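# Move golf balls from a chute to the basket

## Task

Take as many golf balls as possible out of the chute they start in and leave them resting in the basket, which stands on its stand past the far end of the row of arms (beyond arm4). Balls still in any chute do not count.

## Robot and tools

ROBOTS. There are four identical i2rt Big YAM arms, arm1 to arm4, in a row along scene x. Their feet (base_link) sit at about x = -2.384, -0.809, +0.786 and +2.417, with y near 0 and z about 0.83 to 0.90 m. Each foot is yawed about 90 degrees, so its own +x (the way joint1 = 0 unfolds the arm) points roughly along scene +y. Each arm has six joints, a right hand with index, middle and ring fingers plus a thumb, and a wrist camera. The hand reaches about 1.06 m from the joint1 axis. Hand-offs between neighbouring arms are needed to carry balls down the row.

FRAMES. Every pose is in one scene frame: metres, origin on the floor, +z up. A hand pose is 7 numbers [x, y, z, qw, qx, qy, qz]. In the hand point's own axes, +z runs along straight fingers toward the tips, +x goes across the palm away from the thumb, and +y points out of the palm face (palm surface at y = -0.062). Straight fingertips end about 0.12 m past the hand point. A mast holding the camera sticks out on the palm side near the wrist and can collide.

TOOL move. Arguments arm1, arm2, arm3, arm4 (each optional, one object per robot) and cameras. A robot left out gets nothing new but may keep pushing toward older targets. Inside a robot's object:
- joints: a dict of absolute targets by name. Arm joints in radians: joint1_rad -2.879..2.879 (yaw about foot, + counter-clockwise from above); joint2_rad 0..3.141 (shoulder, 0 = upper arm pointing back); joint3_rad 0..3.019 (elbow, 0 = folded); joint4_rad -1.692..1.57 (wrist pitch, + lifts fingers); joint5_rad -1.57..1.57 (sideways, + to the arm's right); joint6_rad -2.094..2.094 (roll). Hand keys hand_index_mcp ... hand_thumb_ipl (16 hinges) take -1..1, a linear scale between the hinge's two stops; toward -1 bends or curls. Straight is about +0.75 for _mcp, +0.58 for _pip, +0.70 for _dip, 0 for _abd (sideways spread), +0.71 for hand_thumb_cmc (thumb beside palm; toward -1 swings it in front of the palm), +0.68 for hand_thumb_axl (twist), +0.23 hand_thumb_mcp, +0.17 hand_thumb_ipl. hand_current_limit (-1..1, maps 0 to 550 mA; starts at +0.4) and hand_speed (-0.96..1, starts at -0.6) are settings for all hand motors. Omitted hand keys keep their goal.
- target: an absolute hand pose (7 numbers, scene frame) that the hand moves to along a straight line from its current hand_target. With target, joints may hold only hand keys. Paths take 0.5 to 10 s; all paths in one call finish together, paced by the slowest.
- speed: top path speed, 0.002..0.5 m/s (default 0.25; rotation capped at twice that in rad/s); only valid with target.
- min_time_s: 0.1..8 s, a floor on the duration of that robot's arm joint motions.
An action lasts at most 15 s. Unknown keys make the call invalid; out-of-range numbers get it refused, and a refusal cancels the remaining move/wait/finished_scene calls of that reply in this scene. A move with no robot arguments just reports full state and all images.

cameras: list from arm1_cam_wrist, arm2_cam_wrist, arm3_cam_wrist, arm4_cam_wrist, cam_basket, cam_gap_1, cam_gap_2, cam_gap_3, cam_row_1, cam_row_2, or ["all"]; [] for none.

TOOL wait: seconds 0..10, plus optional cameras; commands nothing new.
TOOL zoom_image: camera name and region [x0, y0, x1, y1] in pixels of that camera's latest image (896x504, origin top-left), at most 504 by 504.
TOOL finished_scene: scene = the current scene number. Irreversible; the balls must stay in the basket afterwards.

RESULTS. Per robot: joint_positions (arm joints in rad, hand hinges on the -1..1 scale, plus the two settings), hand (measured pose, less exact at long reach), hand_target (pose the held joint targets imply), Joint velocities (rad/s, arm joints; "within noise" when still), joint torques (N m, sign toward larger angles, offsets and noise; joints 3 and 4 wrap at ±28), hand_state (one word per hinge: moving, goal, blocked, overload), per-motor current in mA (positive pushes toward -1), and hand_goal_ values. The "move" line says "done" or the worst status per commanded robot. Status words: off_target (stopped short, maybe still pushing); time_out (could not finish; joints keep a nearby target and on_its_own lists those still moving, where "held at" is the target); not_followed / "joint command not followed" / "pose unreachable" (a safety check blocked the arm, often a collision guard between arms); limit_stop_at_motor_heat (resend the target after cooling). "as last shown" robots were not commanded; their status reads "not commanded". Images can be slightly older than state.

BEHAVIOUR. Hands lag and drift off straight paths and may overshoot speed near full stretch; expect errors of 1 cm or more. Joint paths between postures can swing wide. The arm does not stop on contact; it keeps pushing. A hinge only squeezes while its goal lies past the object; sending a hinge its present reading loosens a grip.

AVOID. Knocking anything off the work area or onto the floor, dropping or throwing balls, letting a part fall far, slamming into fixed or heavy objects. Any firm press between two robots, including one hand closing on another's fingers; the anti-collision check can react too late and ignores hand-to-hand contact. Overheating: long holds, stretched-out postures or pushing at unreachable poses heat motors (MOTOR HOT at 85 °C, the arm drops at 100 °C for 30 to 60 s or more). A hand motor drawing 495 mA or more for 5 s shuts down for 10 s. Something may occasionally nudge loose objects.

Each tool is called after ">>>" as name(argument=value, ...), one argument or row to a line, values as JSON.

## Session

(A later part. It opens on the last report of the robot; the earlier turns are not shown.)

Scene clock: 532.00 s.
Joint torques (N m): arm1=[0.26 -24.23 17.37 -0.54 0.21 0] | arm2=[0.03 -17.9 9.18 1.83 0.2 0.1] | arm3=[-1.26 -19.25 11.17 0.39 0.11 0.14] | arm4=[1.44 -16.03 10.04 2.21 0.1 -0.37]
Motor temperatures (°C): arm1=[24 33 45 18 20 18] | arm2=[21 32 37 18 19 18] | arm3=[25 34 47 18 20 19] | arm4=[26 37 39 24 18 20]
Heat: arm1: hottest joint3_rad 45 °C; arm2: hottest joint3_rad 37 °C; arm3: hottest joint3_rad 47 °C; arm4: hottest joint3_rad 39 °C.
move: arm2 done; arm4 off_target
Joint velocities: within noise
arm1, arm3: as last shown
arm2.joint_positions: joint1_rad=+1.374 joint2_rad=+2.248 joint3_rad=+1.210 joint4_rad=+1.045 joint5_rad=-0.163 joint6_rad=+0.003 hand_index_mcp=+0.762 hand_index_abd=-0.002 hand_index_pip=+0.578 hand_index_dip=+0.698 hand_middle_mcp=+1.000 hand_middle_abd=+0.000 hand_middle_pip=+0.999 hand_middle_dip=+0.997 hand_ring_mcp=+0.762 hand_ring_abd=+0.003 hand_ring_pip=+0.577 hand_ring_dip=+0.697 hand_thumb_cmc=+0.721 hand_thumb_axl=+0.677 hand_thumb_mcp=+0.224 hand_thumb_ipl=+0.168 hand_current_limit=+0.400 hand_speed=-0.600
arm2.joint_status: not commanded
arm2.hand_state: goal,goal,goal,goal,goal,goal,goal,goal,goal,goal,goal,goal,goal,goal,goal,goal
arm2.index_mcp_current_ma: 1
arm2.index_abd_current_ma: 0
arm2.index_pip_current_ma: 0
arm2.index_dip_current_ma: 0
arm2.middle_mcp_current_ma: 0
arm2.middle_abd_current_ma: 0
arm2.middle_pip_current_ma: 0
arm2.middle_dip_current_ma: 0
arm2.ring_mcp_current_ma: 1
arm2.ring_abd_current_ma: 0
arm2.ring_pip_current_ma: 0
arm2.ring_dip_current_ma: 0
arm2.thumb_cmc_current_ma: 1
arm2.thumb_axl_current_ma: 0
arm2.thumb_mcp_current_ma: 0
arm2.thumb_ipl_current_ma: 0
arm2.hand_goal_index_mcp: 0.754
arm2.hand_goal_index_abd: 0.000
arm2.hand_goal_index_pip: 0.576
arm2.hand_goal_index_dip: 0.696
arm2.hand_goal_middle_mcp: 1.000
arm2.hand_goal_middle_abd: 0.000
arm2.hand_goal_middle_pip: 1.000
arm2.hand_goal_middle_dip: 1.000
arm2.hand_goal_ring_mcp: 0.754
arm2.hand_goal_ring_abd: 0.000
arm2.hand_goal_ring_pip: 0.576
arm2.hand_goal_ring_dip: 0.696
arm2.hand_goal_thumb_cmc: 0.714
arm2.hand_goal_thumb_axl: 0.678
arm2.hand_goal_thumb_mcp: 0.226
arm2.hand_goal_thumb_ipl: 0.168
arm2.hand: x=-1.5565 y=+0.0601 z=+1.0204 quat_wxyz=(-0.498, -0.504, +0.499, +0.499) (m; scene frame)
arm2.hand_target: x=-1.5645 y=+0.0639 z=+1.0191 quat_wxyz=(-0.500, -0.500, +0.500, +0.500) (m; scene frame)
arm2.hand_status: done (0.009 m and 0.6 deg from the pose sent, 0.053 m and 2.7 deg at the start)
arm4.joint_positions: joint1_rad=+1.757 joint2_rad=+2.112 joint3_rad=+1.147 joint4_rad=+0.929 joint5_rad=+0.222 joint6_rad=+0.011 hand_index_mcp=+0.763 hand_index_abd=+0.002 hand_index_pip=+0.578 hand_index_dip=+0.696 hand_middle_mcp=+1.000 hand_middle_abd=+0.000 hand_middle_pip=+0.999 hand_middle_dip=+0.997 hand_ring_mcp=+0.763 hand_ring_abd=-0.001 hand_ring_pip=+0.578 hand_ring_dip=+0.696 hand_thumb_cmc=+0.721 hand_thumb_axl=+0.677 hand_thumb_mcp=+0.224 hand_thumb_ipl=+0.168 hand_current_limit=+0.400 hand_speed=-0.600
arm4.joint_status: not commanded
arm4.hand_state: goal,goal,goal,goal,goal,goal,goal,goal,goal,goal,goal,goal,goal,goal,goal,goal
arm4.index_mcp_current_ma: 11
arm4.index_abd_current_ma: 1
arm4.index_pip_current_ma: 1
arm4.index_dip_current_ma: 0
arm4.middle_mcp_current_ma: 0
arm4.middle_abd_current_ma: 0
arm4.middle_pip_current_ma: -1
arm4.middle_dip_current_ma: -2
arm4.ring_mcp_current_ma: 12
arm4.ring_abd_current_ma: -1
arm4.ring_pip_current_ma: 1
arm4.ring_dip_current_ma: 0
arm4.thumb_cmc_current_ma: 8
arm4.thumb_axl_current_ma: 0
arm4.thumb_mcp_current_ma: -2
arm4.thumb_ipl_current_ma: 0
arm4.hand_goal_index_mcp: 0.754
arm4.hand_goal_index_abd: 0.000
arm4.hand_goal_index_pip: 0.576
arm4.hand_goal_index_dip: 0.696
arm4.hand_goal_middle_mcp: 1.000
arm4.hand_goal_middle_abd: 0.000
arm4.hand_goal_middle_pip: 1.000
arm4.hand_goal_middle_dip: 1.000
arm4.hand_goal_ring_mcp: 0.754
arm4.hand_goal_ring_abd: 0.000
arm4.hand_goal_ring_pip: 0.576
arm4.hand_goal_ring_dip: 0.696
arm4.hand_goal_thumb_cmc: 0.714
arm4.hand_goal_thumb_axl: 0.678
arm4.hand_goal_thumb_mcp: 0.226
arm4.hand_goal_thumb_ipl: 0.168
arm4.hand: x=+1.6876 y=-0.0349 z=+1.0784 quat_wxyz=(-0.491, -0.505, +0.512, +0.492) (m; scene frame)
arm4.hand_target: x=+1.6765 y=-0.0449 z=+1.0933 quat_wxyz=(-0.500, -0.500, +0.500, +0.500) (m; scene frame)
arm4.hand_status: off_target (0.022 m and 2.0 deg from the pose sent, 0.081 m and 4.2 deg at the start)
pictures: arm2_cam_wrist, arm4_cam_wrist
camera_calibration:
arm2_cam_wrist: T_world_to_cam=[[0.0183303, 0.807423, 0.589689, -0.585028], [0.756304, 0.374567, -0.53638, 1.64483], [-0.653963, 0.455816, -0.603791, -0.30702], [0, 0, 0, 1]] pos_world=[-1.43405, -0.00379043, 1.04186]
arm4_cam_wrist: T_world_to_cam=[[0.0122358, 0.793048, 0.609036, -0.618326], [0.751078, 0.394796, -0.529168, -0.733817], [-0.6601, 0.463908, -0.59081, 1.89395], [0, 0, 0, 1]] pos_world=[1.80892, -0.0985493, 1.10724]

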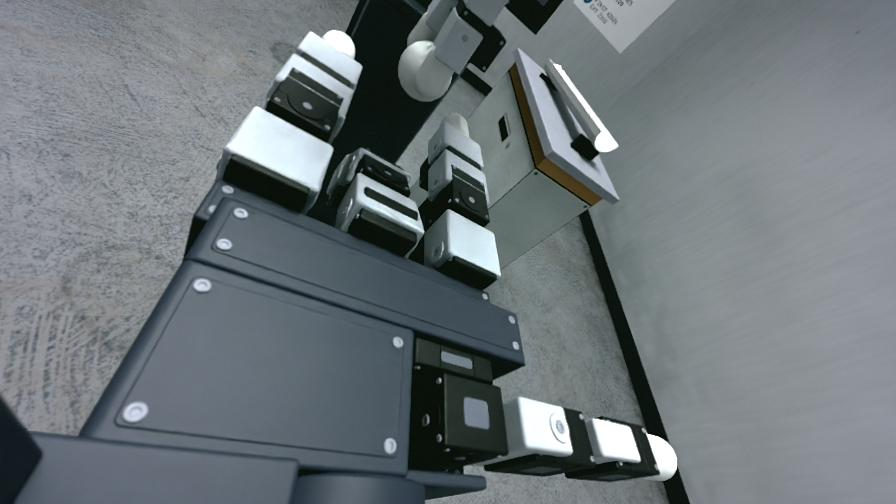

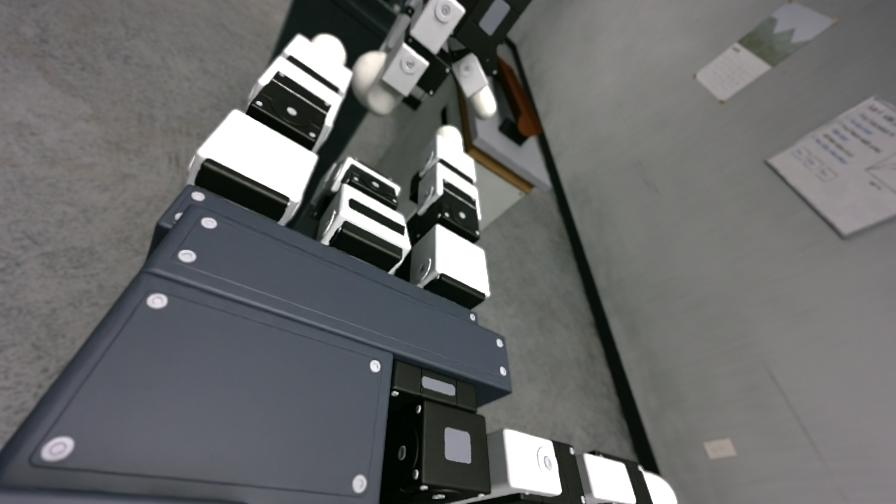

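>>> move(
  arm2={"target": [-1.618, 0.077, 1.021, -0.5, -0.5, 0.5, 0.5], "speed": 0.06},
  arm4={"target": [1.619, -0.038, 1.080, -0.5, -0.5, 0.5, 0.5], "speed": 0.06},
  cameras=["arm2_cam_wrist", "arm4_cam_wrist", "cam_gap_1", "cam_gap_3"],
)

>>> zoom_image(
  camera="arm4_cam_wrist",
  region=[250, 0, 550, 200],
)

>>> zoom_image(
  camera="arm2_cam_wrist",
  region=[250, 0, 550, 200],
)

>>> zoom_image(
  camera="cam_gap_3",
  region=[370, 190, 520, 290],
)

>>> zoom_image(
  camera="cam_gap_1",
  region=[350, 250, 500, 350],
)

Scene clock: 537.00 s.
Joint torques (N m): arm1=[0.26 -24.18 17.37 -0.57 0.21 -0.02] | arm2=[-0.56 -19.14 10.37 1.87 -0.03 0.1] | arm3=[-1.32 -19.25 11.15 0.38 0.11 0.14] | arm4=[0.15 -17.61 11.04 2.24 -0.03 -0.37]
Motor temperatures (°C): arm1=[24 33 45 18 20 18] | arm2=[21 32 36 18 19 18] | arm3=[25 35 47 18 20 19] | arm4=[26 37 39 24 18 20]
Heat: arm1: hottest joint3_rad 45 °C; arm2: hottest joint3_rad 36 °C; arm3: hottest joint3_rad 47 °C; arm4: hottest joint3_rad 39 °C.
move: arm2 off_target; arm4 off_target
Joint velocities: within noise
arm1, arm3: as last shown
arm2.joint_positions: joint1_rad=+1.374 joint2_rad=+2.319 joint3_rad=+1.397 joint4_rad=+0.929 joint5_rad=-0.165 joint6_rad=+0.003 hand_index_mcp=+0.762 hand_index_abd=-0.002 hand_index_pip=+0.578 hand_index_dip=+0.698 hand_middle_mcp=+1.000 hand_middle_abd=+0.000 hand_middle_pip=+0.999 hand_middle_dip=+0.997 hand_ring_mcp=+0.762 hand_ring_abd=+0.003 hand_ring_pip=+0.577 hand_ring_dip=+0.697 hand_thumb_cmc=+0.721 hand_thumb_axl=+0.677 hand_thumb_mcp=+0.224 hand_thumb_ipl=+0.168 hand_current_limit=+0.400 hand_speed=-0.600
arm2.joint_status: not commanded
arm2.hand_state: goal,goal,goal,goal,goal,goal,goal,goal,goal,goal,goal,goal,goal,goal,goal,goal
arm2.index_mcp_current_ma: 1
arm2.index_abd_current_ma: 0
arm2.index_pip_current_ma: 0
arm2.index_dip_current_ma: 0
arm2.middle_mcp_current_ma: 0
arm2.middle_abd_current_ma: 0
arm2.middle_pip_current_ma: 0
arm2.middle_dip_current_ma: 0
arm2.ring_mcp_current_ma: 1
arm2.ring_abd_current_ma: 0
arm2.ring_pip_current_ma: 0
arm2.ring_dip_current_ma: 0
arm2.thumb_cmc_current_ma: 1
arm2.thumb_axl_current_ma: 0
arm2.thumb_mcp_current_ma: 0
arm2.thumb_ipl_current_ma: 0
arm2.hand_goal_index_mcp: 0.754
arm2.hand_goal_index_abd: 0.000
arm2.hand_goal_index_pip: 0.576
arm2.hand_goal_index_dip: 0.696
arm2.hand_goal_middle_mcp: 1.000
arm2.hand_goal_middle_abd: 0.000
arm2.hand_goal_middle_pip: 1.000
arm2.hand_goal_middle_dip: 1.000
arm2.hand_goal_ring_mcp: 0.754
arm2.hand_goal_ring_abd: 0.000
arm2.hand_goal_ring_pip: 0.576
arm2.hand_goal_ring_dip: 0.696
arm2.hand_goal_thumb_cmc: 0.714
arm2.hand_goal_thumb_axl: 0.678
arm2.hand_goal_thumb_mcp: 0.226
arm2.hand_goal_thumb_ipl: 0.168
arm2.hand: x=-1.6097 y=+0.0684 z=+1.0228 quat_wxyz=(-0.498, -0.505, +0.499, +0.498) (m; scene frame)
arm2.hand_target: x=-1.6173 y=+0.0768 z=+1.0209 quat_wxyz=(-0.500, -0.500, +0.500, +0.500) (m; scene frame)
arm2.hand_status: off_target (0.012 m and 0.6 deg from the pose sent, 0.064 m and 0.6 deg at the start)
arm4.joint_positions: joint1_rad=+1.742 joint2_rad=+2.223 joint3_rad=+1.326 joint4_rad=+0.854 joint5_rad=+0.196 joint6_rad=+0.010 hand_index_mcp=+0.763 hand_index_abd=+0.002 hand_index_pip=+0.578 hand_index_dip=+0.696 hand_middle_mcp=+1.000 hand_middle_abd=+0.000 hand_middle_pip=+0.999 hand_middle_dip=+0.997 hand_ring_mcp=+0.763 hand_ring_abd=-0.001 hand_ring_pip=+0.578 hand_ring_dip=+0.696 hand_thumb_cmc=+0.721 hand_thumb_axl=+0.677 hand_thumb_mcp=+0.224 hand_thumb_ipl=+0.168 hand_current_limit=+0.400 hand_speed=-0.600
arm4.joint_status: not commanded
arm4.hand_state: goal,goal,goal,goal,goal,goal,goal,goal,goal,goal,goal,goal,goal,goal,goal,goal
arm4.index_mcp_current_ma: 11
arm4.index_abd_current_ma: 1
arm4.index_pip_current_ma: 1
arm4.index_dip_current_ma: 0
arm4.middle_mcp_current_ma: 0
arm4.middle_abd_current_ma: 0
arm4.middle_pip_current_ma: -1
arm4.middle_dip_current_ma: -2
arm4.ring_mcp_current_ma: 12
arm4.ring_abd_current_ma: -1
arm4.ring_pip_current_ma: 1
arm4.ring_dip_current_ma: 0
arm4.thumb_cmc_current_ma: 8
arm4.thumb_axl_current_ma: 0
arm4.thumb_mcp_current_ma: -2
arm4.thumb_ipl_current_ma: 0
arm4.hand_goal_index_mcp: 0.754
arm4.hand_goal_index_abd: 0.000
arm4.hand_goal_index_pip: 0.576
arm4.hand_goal_index_dip: 0.696
arm4.hand_goal_middle_mcp: 1.000
arm4.hand_goal_middle_abd: 0.000
arm4.hand_goal_middle_pip: 1.000
arm4.hand_goal_middle_dip: 1.000
arm4.hand_goal_ring_mcp: 0.754
arm4.hand_goal_ring_abd: 0.000
arm4.hand_goal_ring_pip: 0.576
arm4.hand_goal_ring_dip: 0.696
arm4.hand_goal_thumb_cmc: 0.714
arm4.hand_goal_thumb_axl: 0.678
arm4.hand_goal_thumb_mcp: 0.226
arm4.hand_goal_thumb_ipl: 0.168
arm4.hand: x=+1.6348 y=-0.0393 z=+1.0619 quat_wxyz=(-0.492, -0.510, +0.510, +0.487) (m; scene frame)
arm4.hand_target: x=+1.6210 y=-0.0376 z=+1.0803 quat_wxyz=(-0.500, -0.500, +0.500, +0.500) (m; scene frame)
arm4.hand_status: off_target (0.024 m and 2.4 deg from the pose sent, 0.069 m and 2.0 deg at the start)
pictures: arm2_cam_wrist, arm4_cam_wrist, cam_gap_1, cam_gap_3
camera_calibration:
arm2_cam_wrist: T_world_to_cam=[[0.0169573, 0.807481, 0.589649, -0.594391], [0.756257, 0.375416, -0.535853, 1.6826], [-0.654055, 0.455013, -0.604297, -0.343779], [0, 0, 0, 1]] pos_world=[-1.48725, 0.00470928, 1.04436]
arm4_cam_wrist: T_world_to_cam=[[-0.0015703, 0.792561, 0.609791, -0.582461], [0.750117, 0.404192, -0.523406, -0.705261], [-0.661303, 0.456593, -0.595148, 1.85771], [0, 0, 0, 1]] pos_world=[1.75662, -0.101521, 1.09165]

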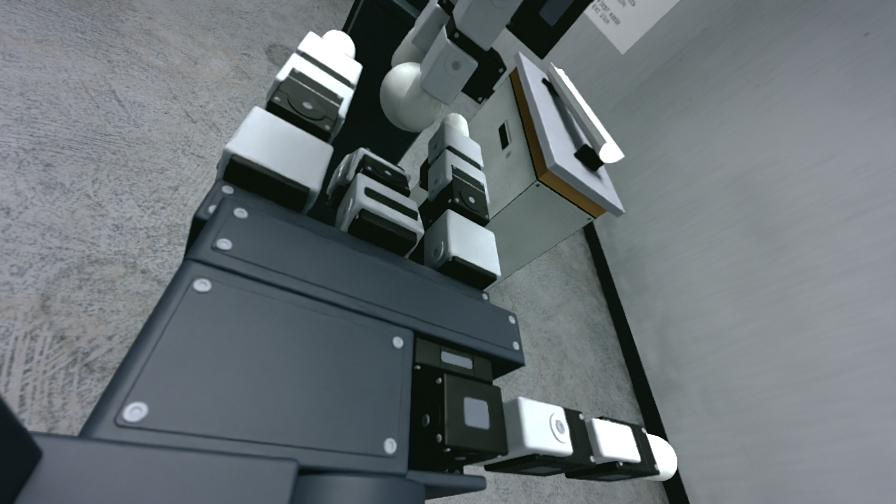

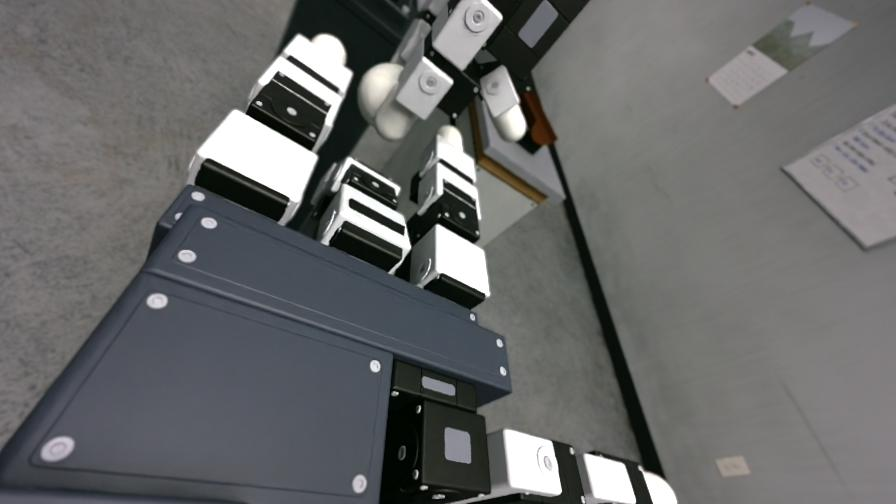

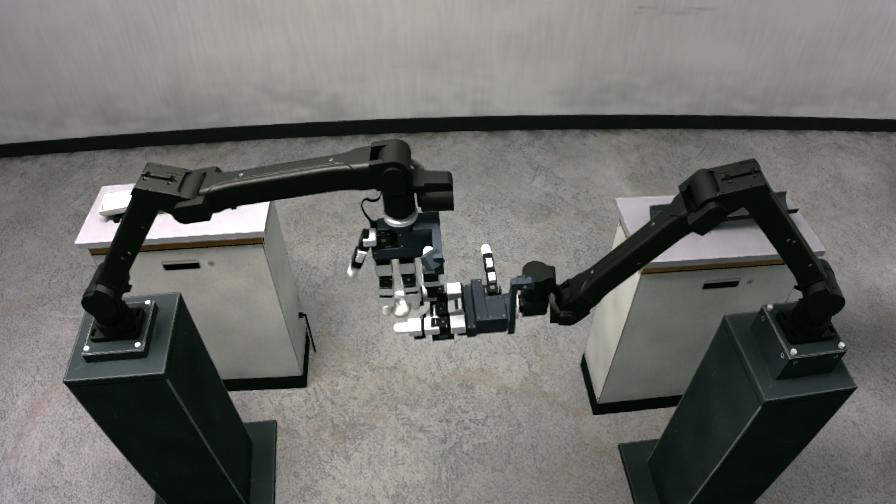

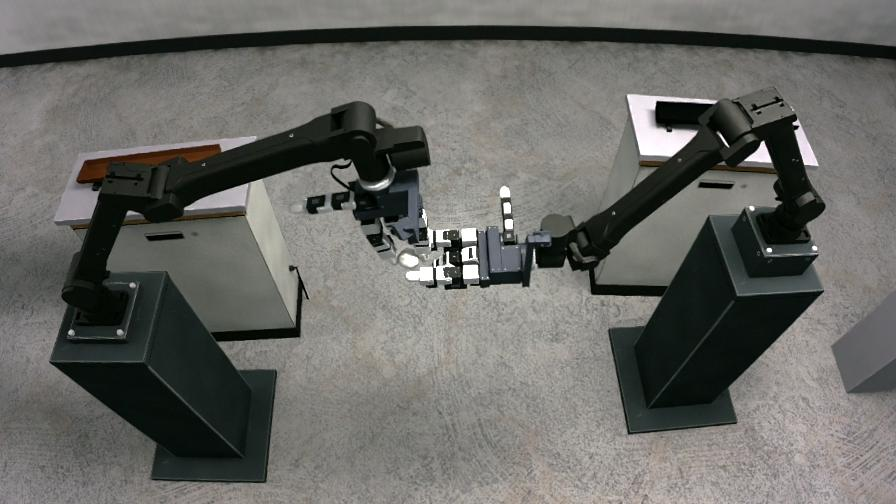

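Scaled by 1.680 from the camera's 896x504 image, which has a finer 1280x720 frame.

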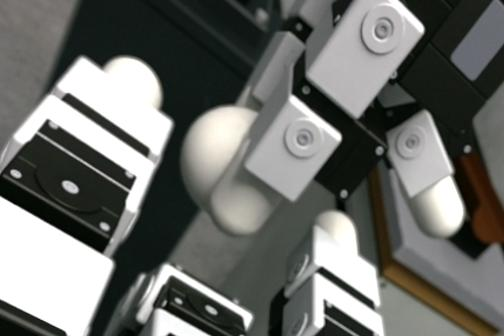

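Scaled by 1.680 from the camera's 896x504 image, which has a finer 1280x720 frame.

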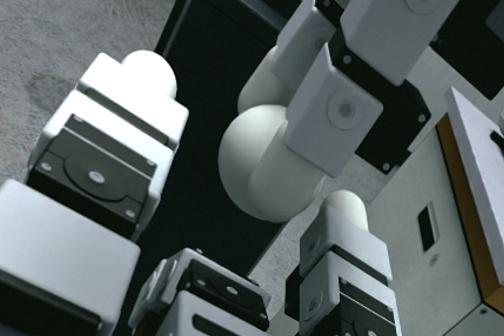

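Scaled by 3.360 from the camera's 896x504 image, which has a finer 1280x720 frame.

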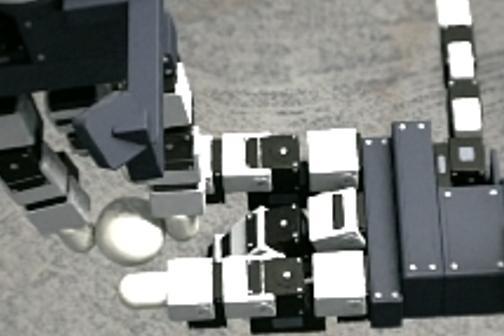

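Scaled by 3.360 from the camera's 896x504 image, which has a finer 1280x720 frame.

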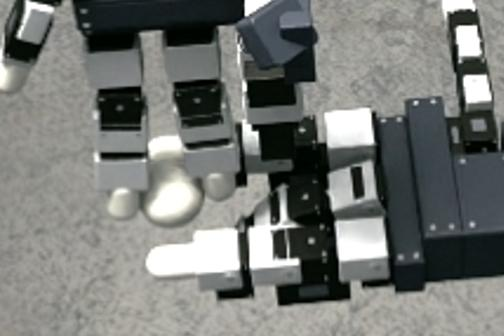

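>>> move(
  arm2={"joints": {"hand_index_abd": -0.2, "hand_ring_abd": 0.28}},
  arm4={"joints": {"hand_index_abd": -0.25, "hand_ring_abd": 0.25}},
  cameras=["arm2_cam_wrist", "arm4_cam_wrist"],
)

>>> zoom_image(
  camera="arm4_cam_wrist",
  region=[250, 0, 550, 200],
)

>>> zoom_image(
  camera="arm2_cam_wrist",
  region=[250, 0, 550, 200],
)

Scene clock: 539.40 s.
Joint torques (N m): arm1=[0.32 -24.12 17.29 -0.55 0.04 -0.01] | arm2=[-0.56 -19.19 10.43 1.88 -0.04 0.09] | arm3=[-1.26 -19.25 11.17 0.38 0.11 0.14] | arm4=[0.26 -17.61 11.07 2.26 0.02 -0.37]
Motor temperatures (°C): arm1=[24 33 45 18 20 18] | arm2=[21 32 36 18 19 18] | arm3=[25 35 48 18 20 19] | arm4=[26 37 39 24 18 20]
Heat: arm1: hottest joint3_rad 45 °C; arm2: hottest joint3_rad 36 °C; arm3: hottest joint3_rad 48 °C; arm4: hottest joint3_rad 39 °C.
move: arm2 off_target; arm4 off_target
Joint velocities: within noise
arm1, arm3: as last shown
arm1.joint_positions: joint1_rad=-1.686 joint2_rad=+2.191 joint3_rad=+2.391 joint4_rad=-1.689 joint5_rad=+0.019 joint6_rad=+1.534 hand_index_mcp=+0.729 hand_index_abd=+0.084 hand_index_pip=+0.559 hand_index_dip=+0.689 hand_middle_mcp=+0.766 hand_middle_abd=-0.047 hand_middle_pip=+0.583 hand_middle_dip=+0.699 hand_ring_mcp=-0.464 hand_ring_abd=+0.001 hand_ring_pip=-0.737 hand_ring_dip=+0.703 hand_thumb_cmc=+0.715 hand_thumb_axl=+0.679 hand_thumb_mcp=-0.504 hand_thumb_ipl=+0.168 hand_current_limit=+0.700 hand_speed=-0.600
arm1.index_abd_current_ma: 467
arm1.middle_mcp_current_ma: 3
arm1.hand: x=-1.7116 y=-0.0302 z=+1.0506 quat_wxyz=(+0.007, +0.999, +0.005, +0.034) (m; scene frame)
arm2.joint_positions: joint1_rad=+1.373 joint2_rad=+2.319 joint3_rad=+1.397 joint4_rad=+0.928 joint5_rad=-0.164 joint6_rad=+0.004 hand_index_mcp=+0.764 hand_index_abd=-0.137 hand_index_pip=+0.578 hand_index_dip=+0.698 hand_middle_mcp=+1.000 hand_middle_abd=+0.000 hand_middle_pip=+0.999 hand_middle_dip=+0.997 hand_ring_mcp=+0.762 hand_ring_abd=+0.184 hand_ring_pip=+0.577 hand_ring_dip=+0.697 hand_thumb_cmc=+0.721 hand_thumb_axl=+0.677 hand_thumb_mcp=+0.224 hand_thumb_ipl=+0.168 hand_current_limit=+0.400 hand_speed=-0.600
arm2.joint_status: hand_index_abd off_target (ended at -0.137, target -0.200); hand_ring_abd off_target (ended at +0.184, target +0.280)
arm2.hand_state: goal,blocked,goal,goal,goal,goal,goal,goal,goal,blocked,goal,goal,goal,goal,goal,goal
arm2.index_mcp_current_ma: 2
arm2.index_abd_current_ma: 46
arm2.index_pip_current_ma: 0
arm2.index_dip_current_ma: 0
arm2.middle_mcp_current_ma: 0
arm2.middle_abd_current_ma: 0
arm2.middle_pip_current_ma: 0
arm2.middle_dip_current_ma: 0
arm2.ring_mcp_current_ma: 1
arm2.ring_abd_current_ma: -105
arm2.ring_pip_current_ma: 0
arm2.ring_dip_current_ma: 0
arm2.thumb_cmc_current_ma: 1
arm2.thumb_axl_current_ma: 0
arm2.thumb_mcp_current_ma: 0
arm2.thumb_ipl_current_ma: 0
arm2.hand_goal_index_mcp: 0.754
arm2.hand_goal_index_abd: -0.200
arm2.hand_goal_index_pip: 0.576
arm2.hand_goal_index_dip: 0.696
arm2.hand_goal_middle_mcp: 1.000
arm2.hand_goal_middle_abd: 0.000
arm2.hand_goal_middle_pip: 1.000
arm2.hand_goal_middle_dip: 1.000
arm2.hand_goal_ring_mcp: 0.754
arm2.hand_goal_ring_abd: 0.280
arm2.hand_goal_ring_pip: 0.576
arm2.hand_goal_ring_dip: 0.696
arm2.hand_goal_thumb_cmc: 0.714
arm2.hand_goal_thumb_axl: 0.678
arm2.hand_goal_thumb_mcp: 0.226
arm2.hand_goal_thumb_ipl: 0.168
arm2.hand: x=-1.6097 y=+0.0688 z=+1.0223 quat_wxyz=(-0.498, -0.505, +0.499, +0.498) (m; scene frame)
arm2.hand_target: x=-1.6172 y=+0.0769 z=+1.0208 quat_wxyz=(-0.500, -0.500, +0.500, +0.500) (m; scene frame)
arm2.hand_status: not commanded
arm3.joint_positions: joint1_rad=-1.498 joint2_rad=+2.220 joint3_rad=+2.516 joint4_rad=-1.692 joint5_rad=+0.038 joint6_rad=+1.619 hand_index_mcp=+0.754 hand_index_abd=-0.189 hand_index_pip=+0.577 hand_index_dip=+0.696 hand_middle_mcp=+0.996 hand_middle_abd=+0.001 hand_middle_pip=+0.999 hand_middle_dip=+0.997 hand_ring_mcp=+0.756 hand_ring_abd=+0.126 hand_ring_pip=+0.579 hand_ring_dip=+0.698 hand_thumb_cmc=+0.716 hand_thumb_axl=+0.677 hand_thumb_mcp=+0.224 hand_thumb_ipl=+0.168 hand_current_limit=+0.700 hand_speed=-0.600
arm3.index_mcp_current_ma: 0
arm3.index_abd_current_ma: 467
arm3.middle_mcp_current_ma: -8
arm3.ring_mcp_current_ma: 4
arm3.ring_pip_current_ma: 5
arm3.ring_dip_current_ma: 3
arm4.joint_positions: joint1_rad=+1.742 joint2_rad=+2.223 joint3_rad=+1.326 joint4_rad=+0.854 joint5_rad=+0.194 joint6_rad=+0.010 hand_index_mcp=+0.763 hand_index_abd=-0.164 hand_index_pip=+0.578 hand_index_dip=+0.696 hand_middle_mcp=+1.000 hand_middle_abd=+0.000 hand_middle_pip=+0.999 hand_middle_dip=+0.997 hand_ring_mcp=+0.763 hand_ring_abd=+0.154 hand_ring_pip=+0.578 hand_ring_dip=+0.696 hand_thumb_cmc=+0.721 hand_thumb_axl=+0.677 hand_thumb_mcp=+0.224 hand_thumb_ipl=+0.168 hand_current_limit=+0.400 hand_speed=-0.600
arm4.joint_status: hand_index_abd off_target (ended at -0.164, target -0.250); hand_ring_abd off_target (ended at +0.154, target +0.250)
arm4.hand_state: goal,blocked,goal,goal,goal,goal,goal,goal,goal,blocked,goal,goal,goal,goal,goal,goal
arm4.index_mcp_current_ma: 11
arm4.index_abd_current_ma: 201
arm4.index_pip_current_ma: 1
arm4.index_dip_current_ma: 0
arm4.middle_mcp_current_ma: 0
arm4.middle_abd_current_ma: 0
arm4.middle_pip_current_ma: -1
arm4.middle_dip_current_ma: -2
arm4.ring_mcp_current_ma: 12
arm4.ring_abd_current_ma: -235
arm4.ring_pip_current_ma: 1
arm4.ring_dip_current_ma: 0
arm4.thumb_cmc_current_ma: 8
arm4.thumb_axl_current_ma: 0
arm4.thumb_mcp_current_ma: -2
arm4.thumb_ipl_current_ma: 0
arm4.hand_goal_index_mcp: 0.754
arm4.hand_goal_index_abd: -0.250
arm4.hand_goal_index_pip: 0.576
arm4.hand_goal_index_dip: 0.696
arm4.hand_goal_middle_mcp: 1.000
arm4.hand_goal_middle_abd: 0.000
arm4.hand_goal_middle_pip: 1.000
arm4.hand_goal_middle_dip: 1.000
arm4.hand_goal_ring_mcp: 0.754
arm4.hand_goal_ring_abd: 0.250
arm4.hand_goal_ring_pip: 0.576
arm4.hand_goal_ring_dip: 0.696
arm4.hand_goal_thumb_cmc: 0.714
arm4.hand_goal_thumb_axl: 0.678
arm4.hand_goal_thumb_mcp: 0.226
arm4.hand_goal_thumb_ipl: 0.168
arm4.hand: x=+1.6348 y=-0.0396 z=+1.0619 quat_wxyz=(-0.492, -0.511, +0.510, +0.487) (m; scene frame)
arm4.hand_target: x=+1.6210 y=-0.0376 z=+1.0803 quat_wxyz=(-0.500, -0.500, +0.500, +0.500) (m; scene frame)
arm4.hand_status: not commanded
pictures: arm2_cam_wrist, arm4_cam_wrist
camera_calibration:
arm2_cam_wrist: T_world_to_cam=[[0.0169627, 0.807803, 0.589209, -0.593928], [0.757142, 0.374504, -0.535241, 1.68303], [-0.65303, 0.455194, -0.605269, -0.341683], [0, 0, 0, 1]] pos_world=[-1.48735, 0.00500841, 1.04396]
arm4_cam_wrist: T_world_to_cam=[[-0.00281467, 0.792357, 0.610052, -0.580503], [0.749519, 0.405515, -0.523239, -0.704295], [-0.661977, 0.455773, -0.595028, 1.85879], [0, 0, 0, 1]] pos_world=[1.75672, -0.101618, 1.09165]

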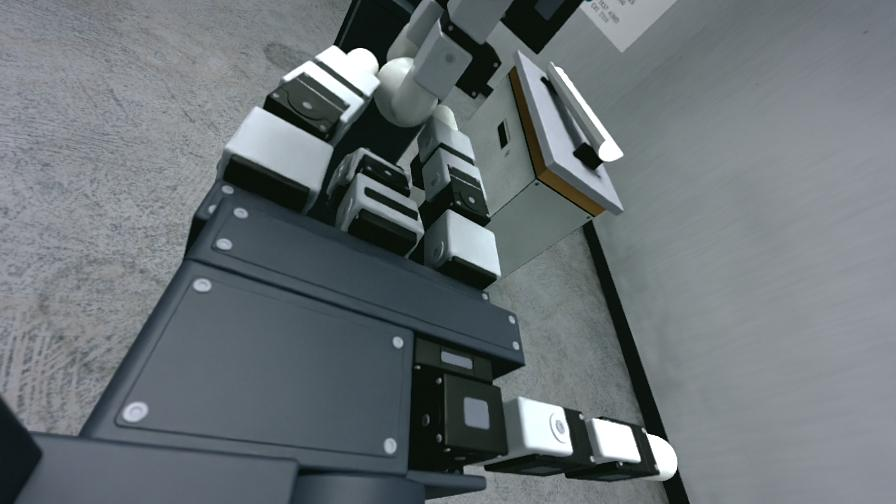

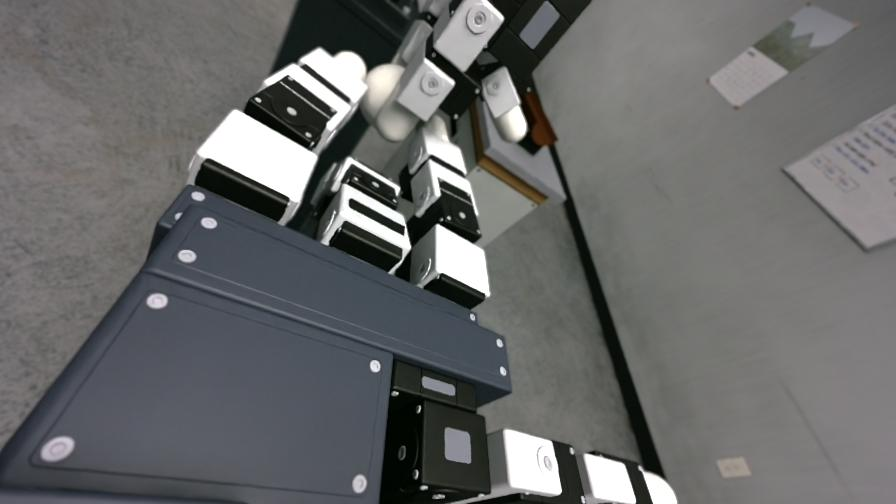

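Scaled by 1.680 from the camera's 896x504 image, which has a finer 1280x720 frame.

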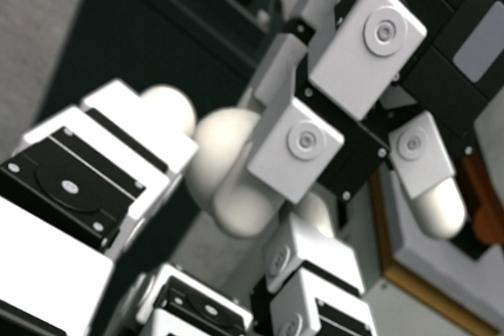

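Scaled by 1.680 from the camera's 896x504 image, which has a finer 1280x720 frame.

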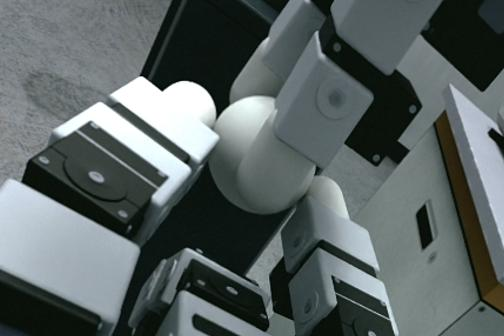

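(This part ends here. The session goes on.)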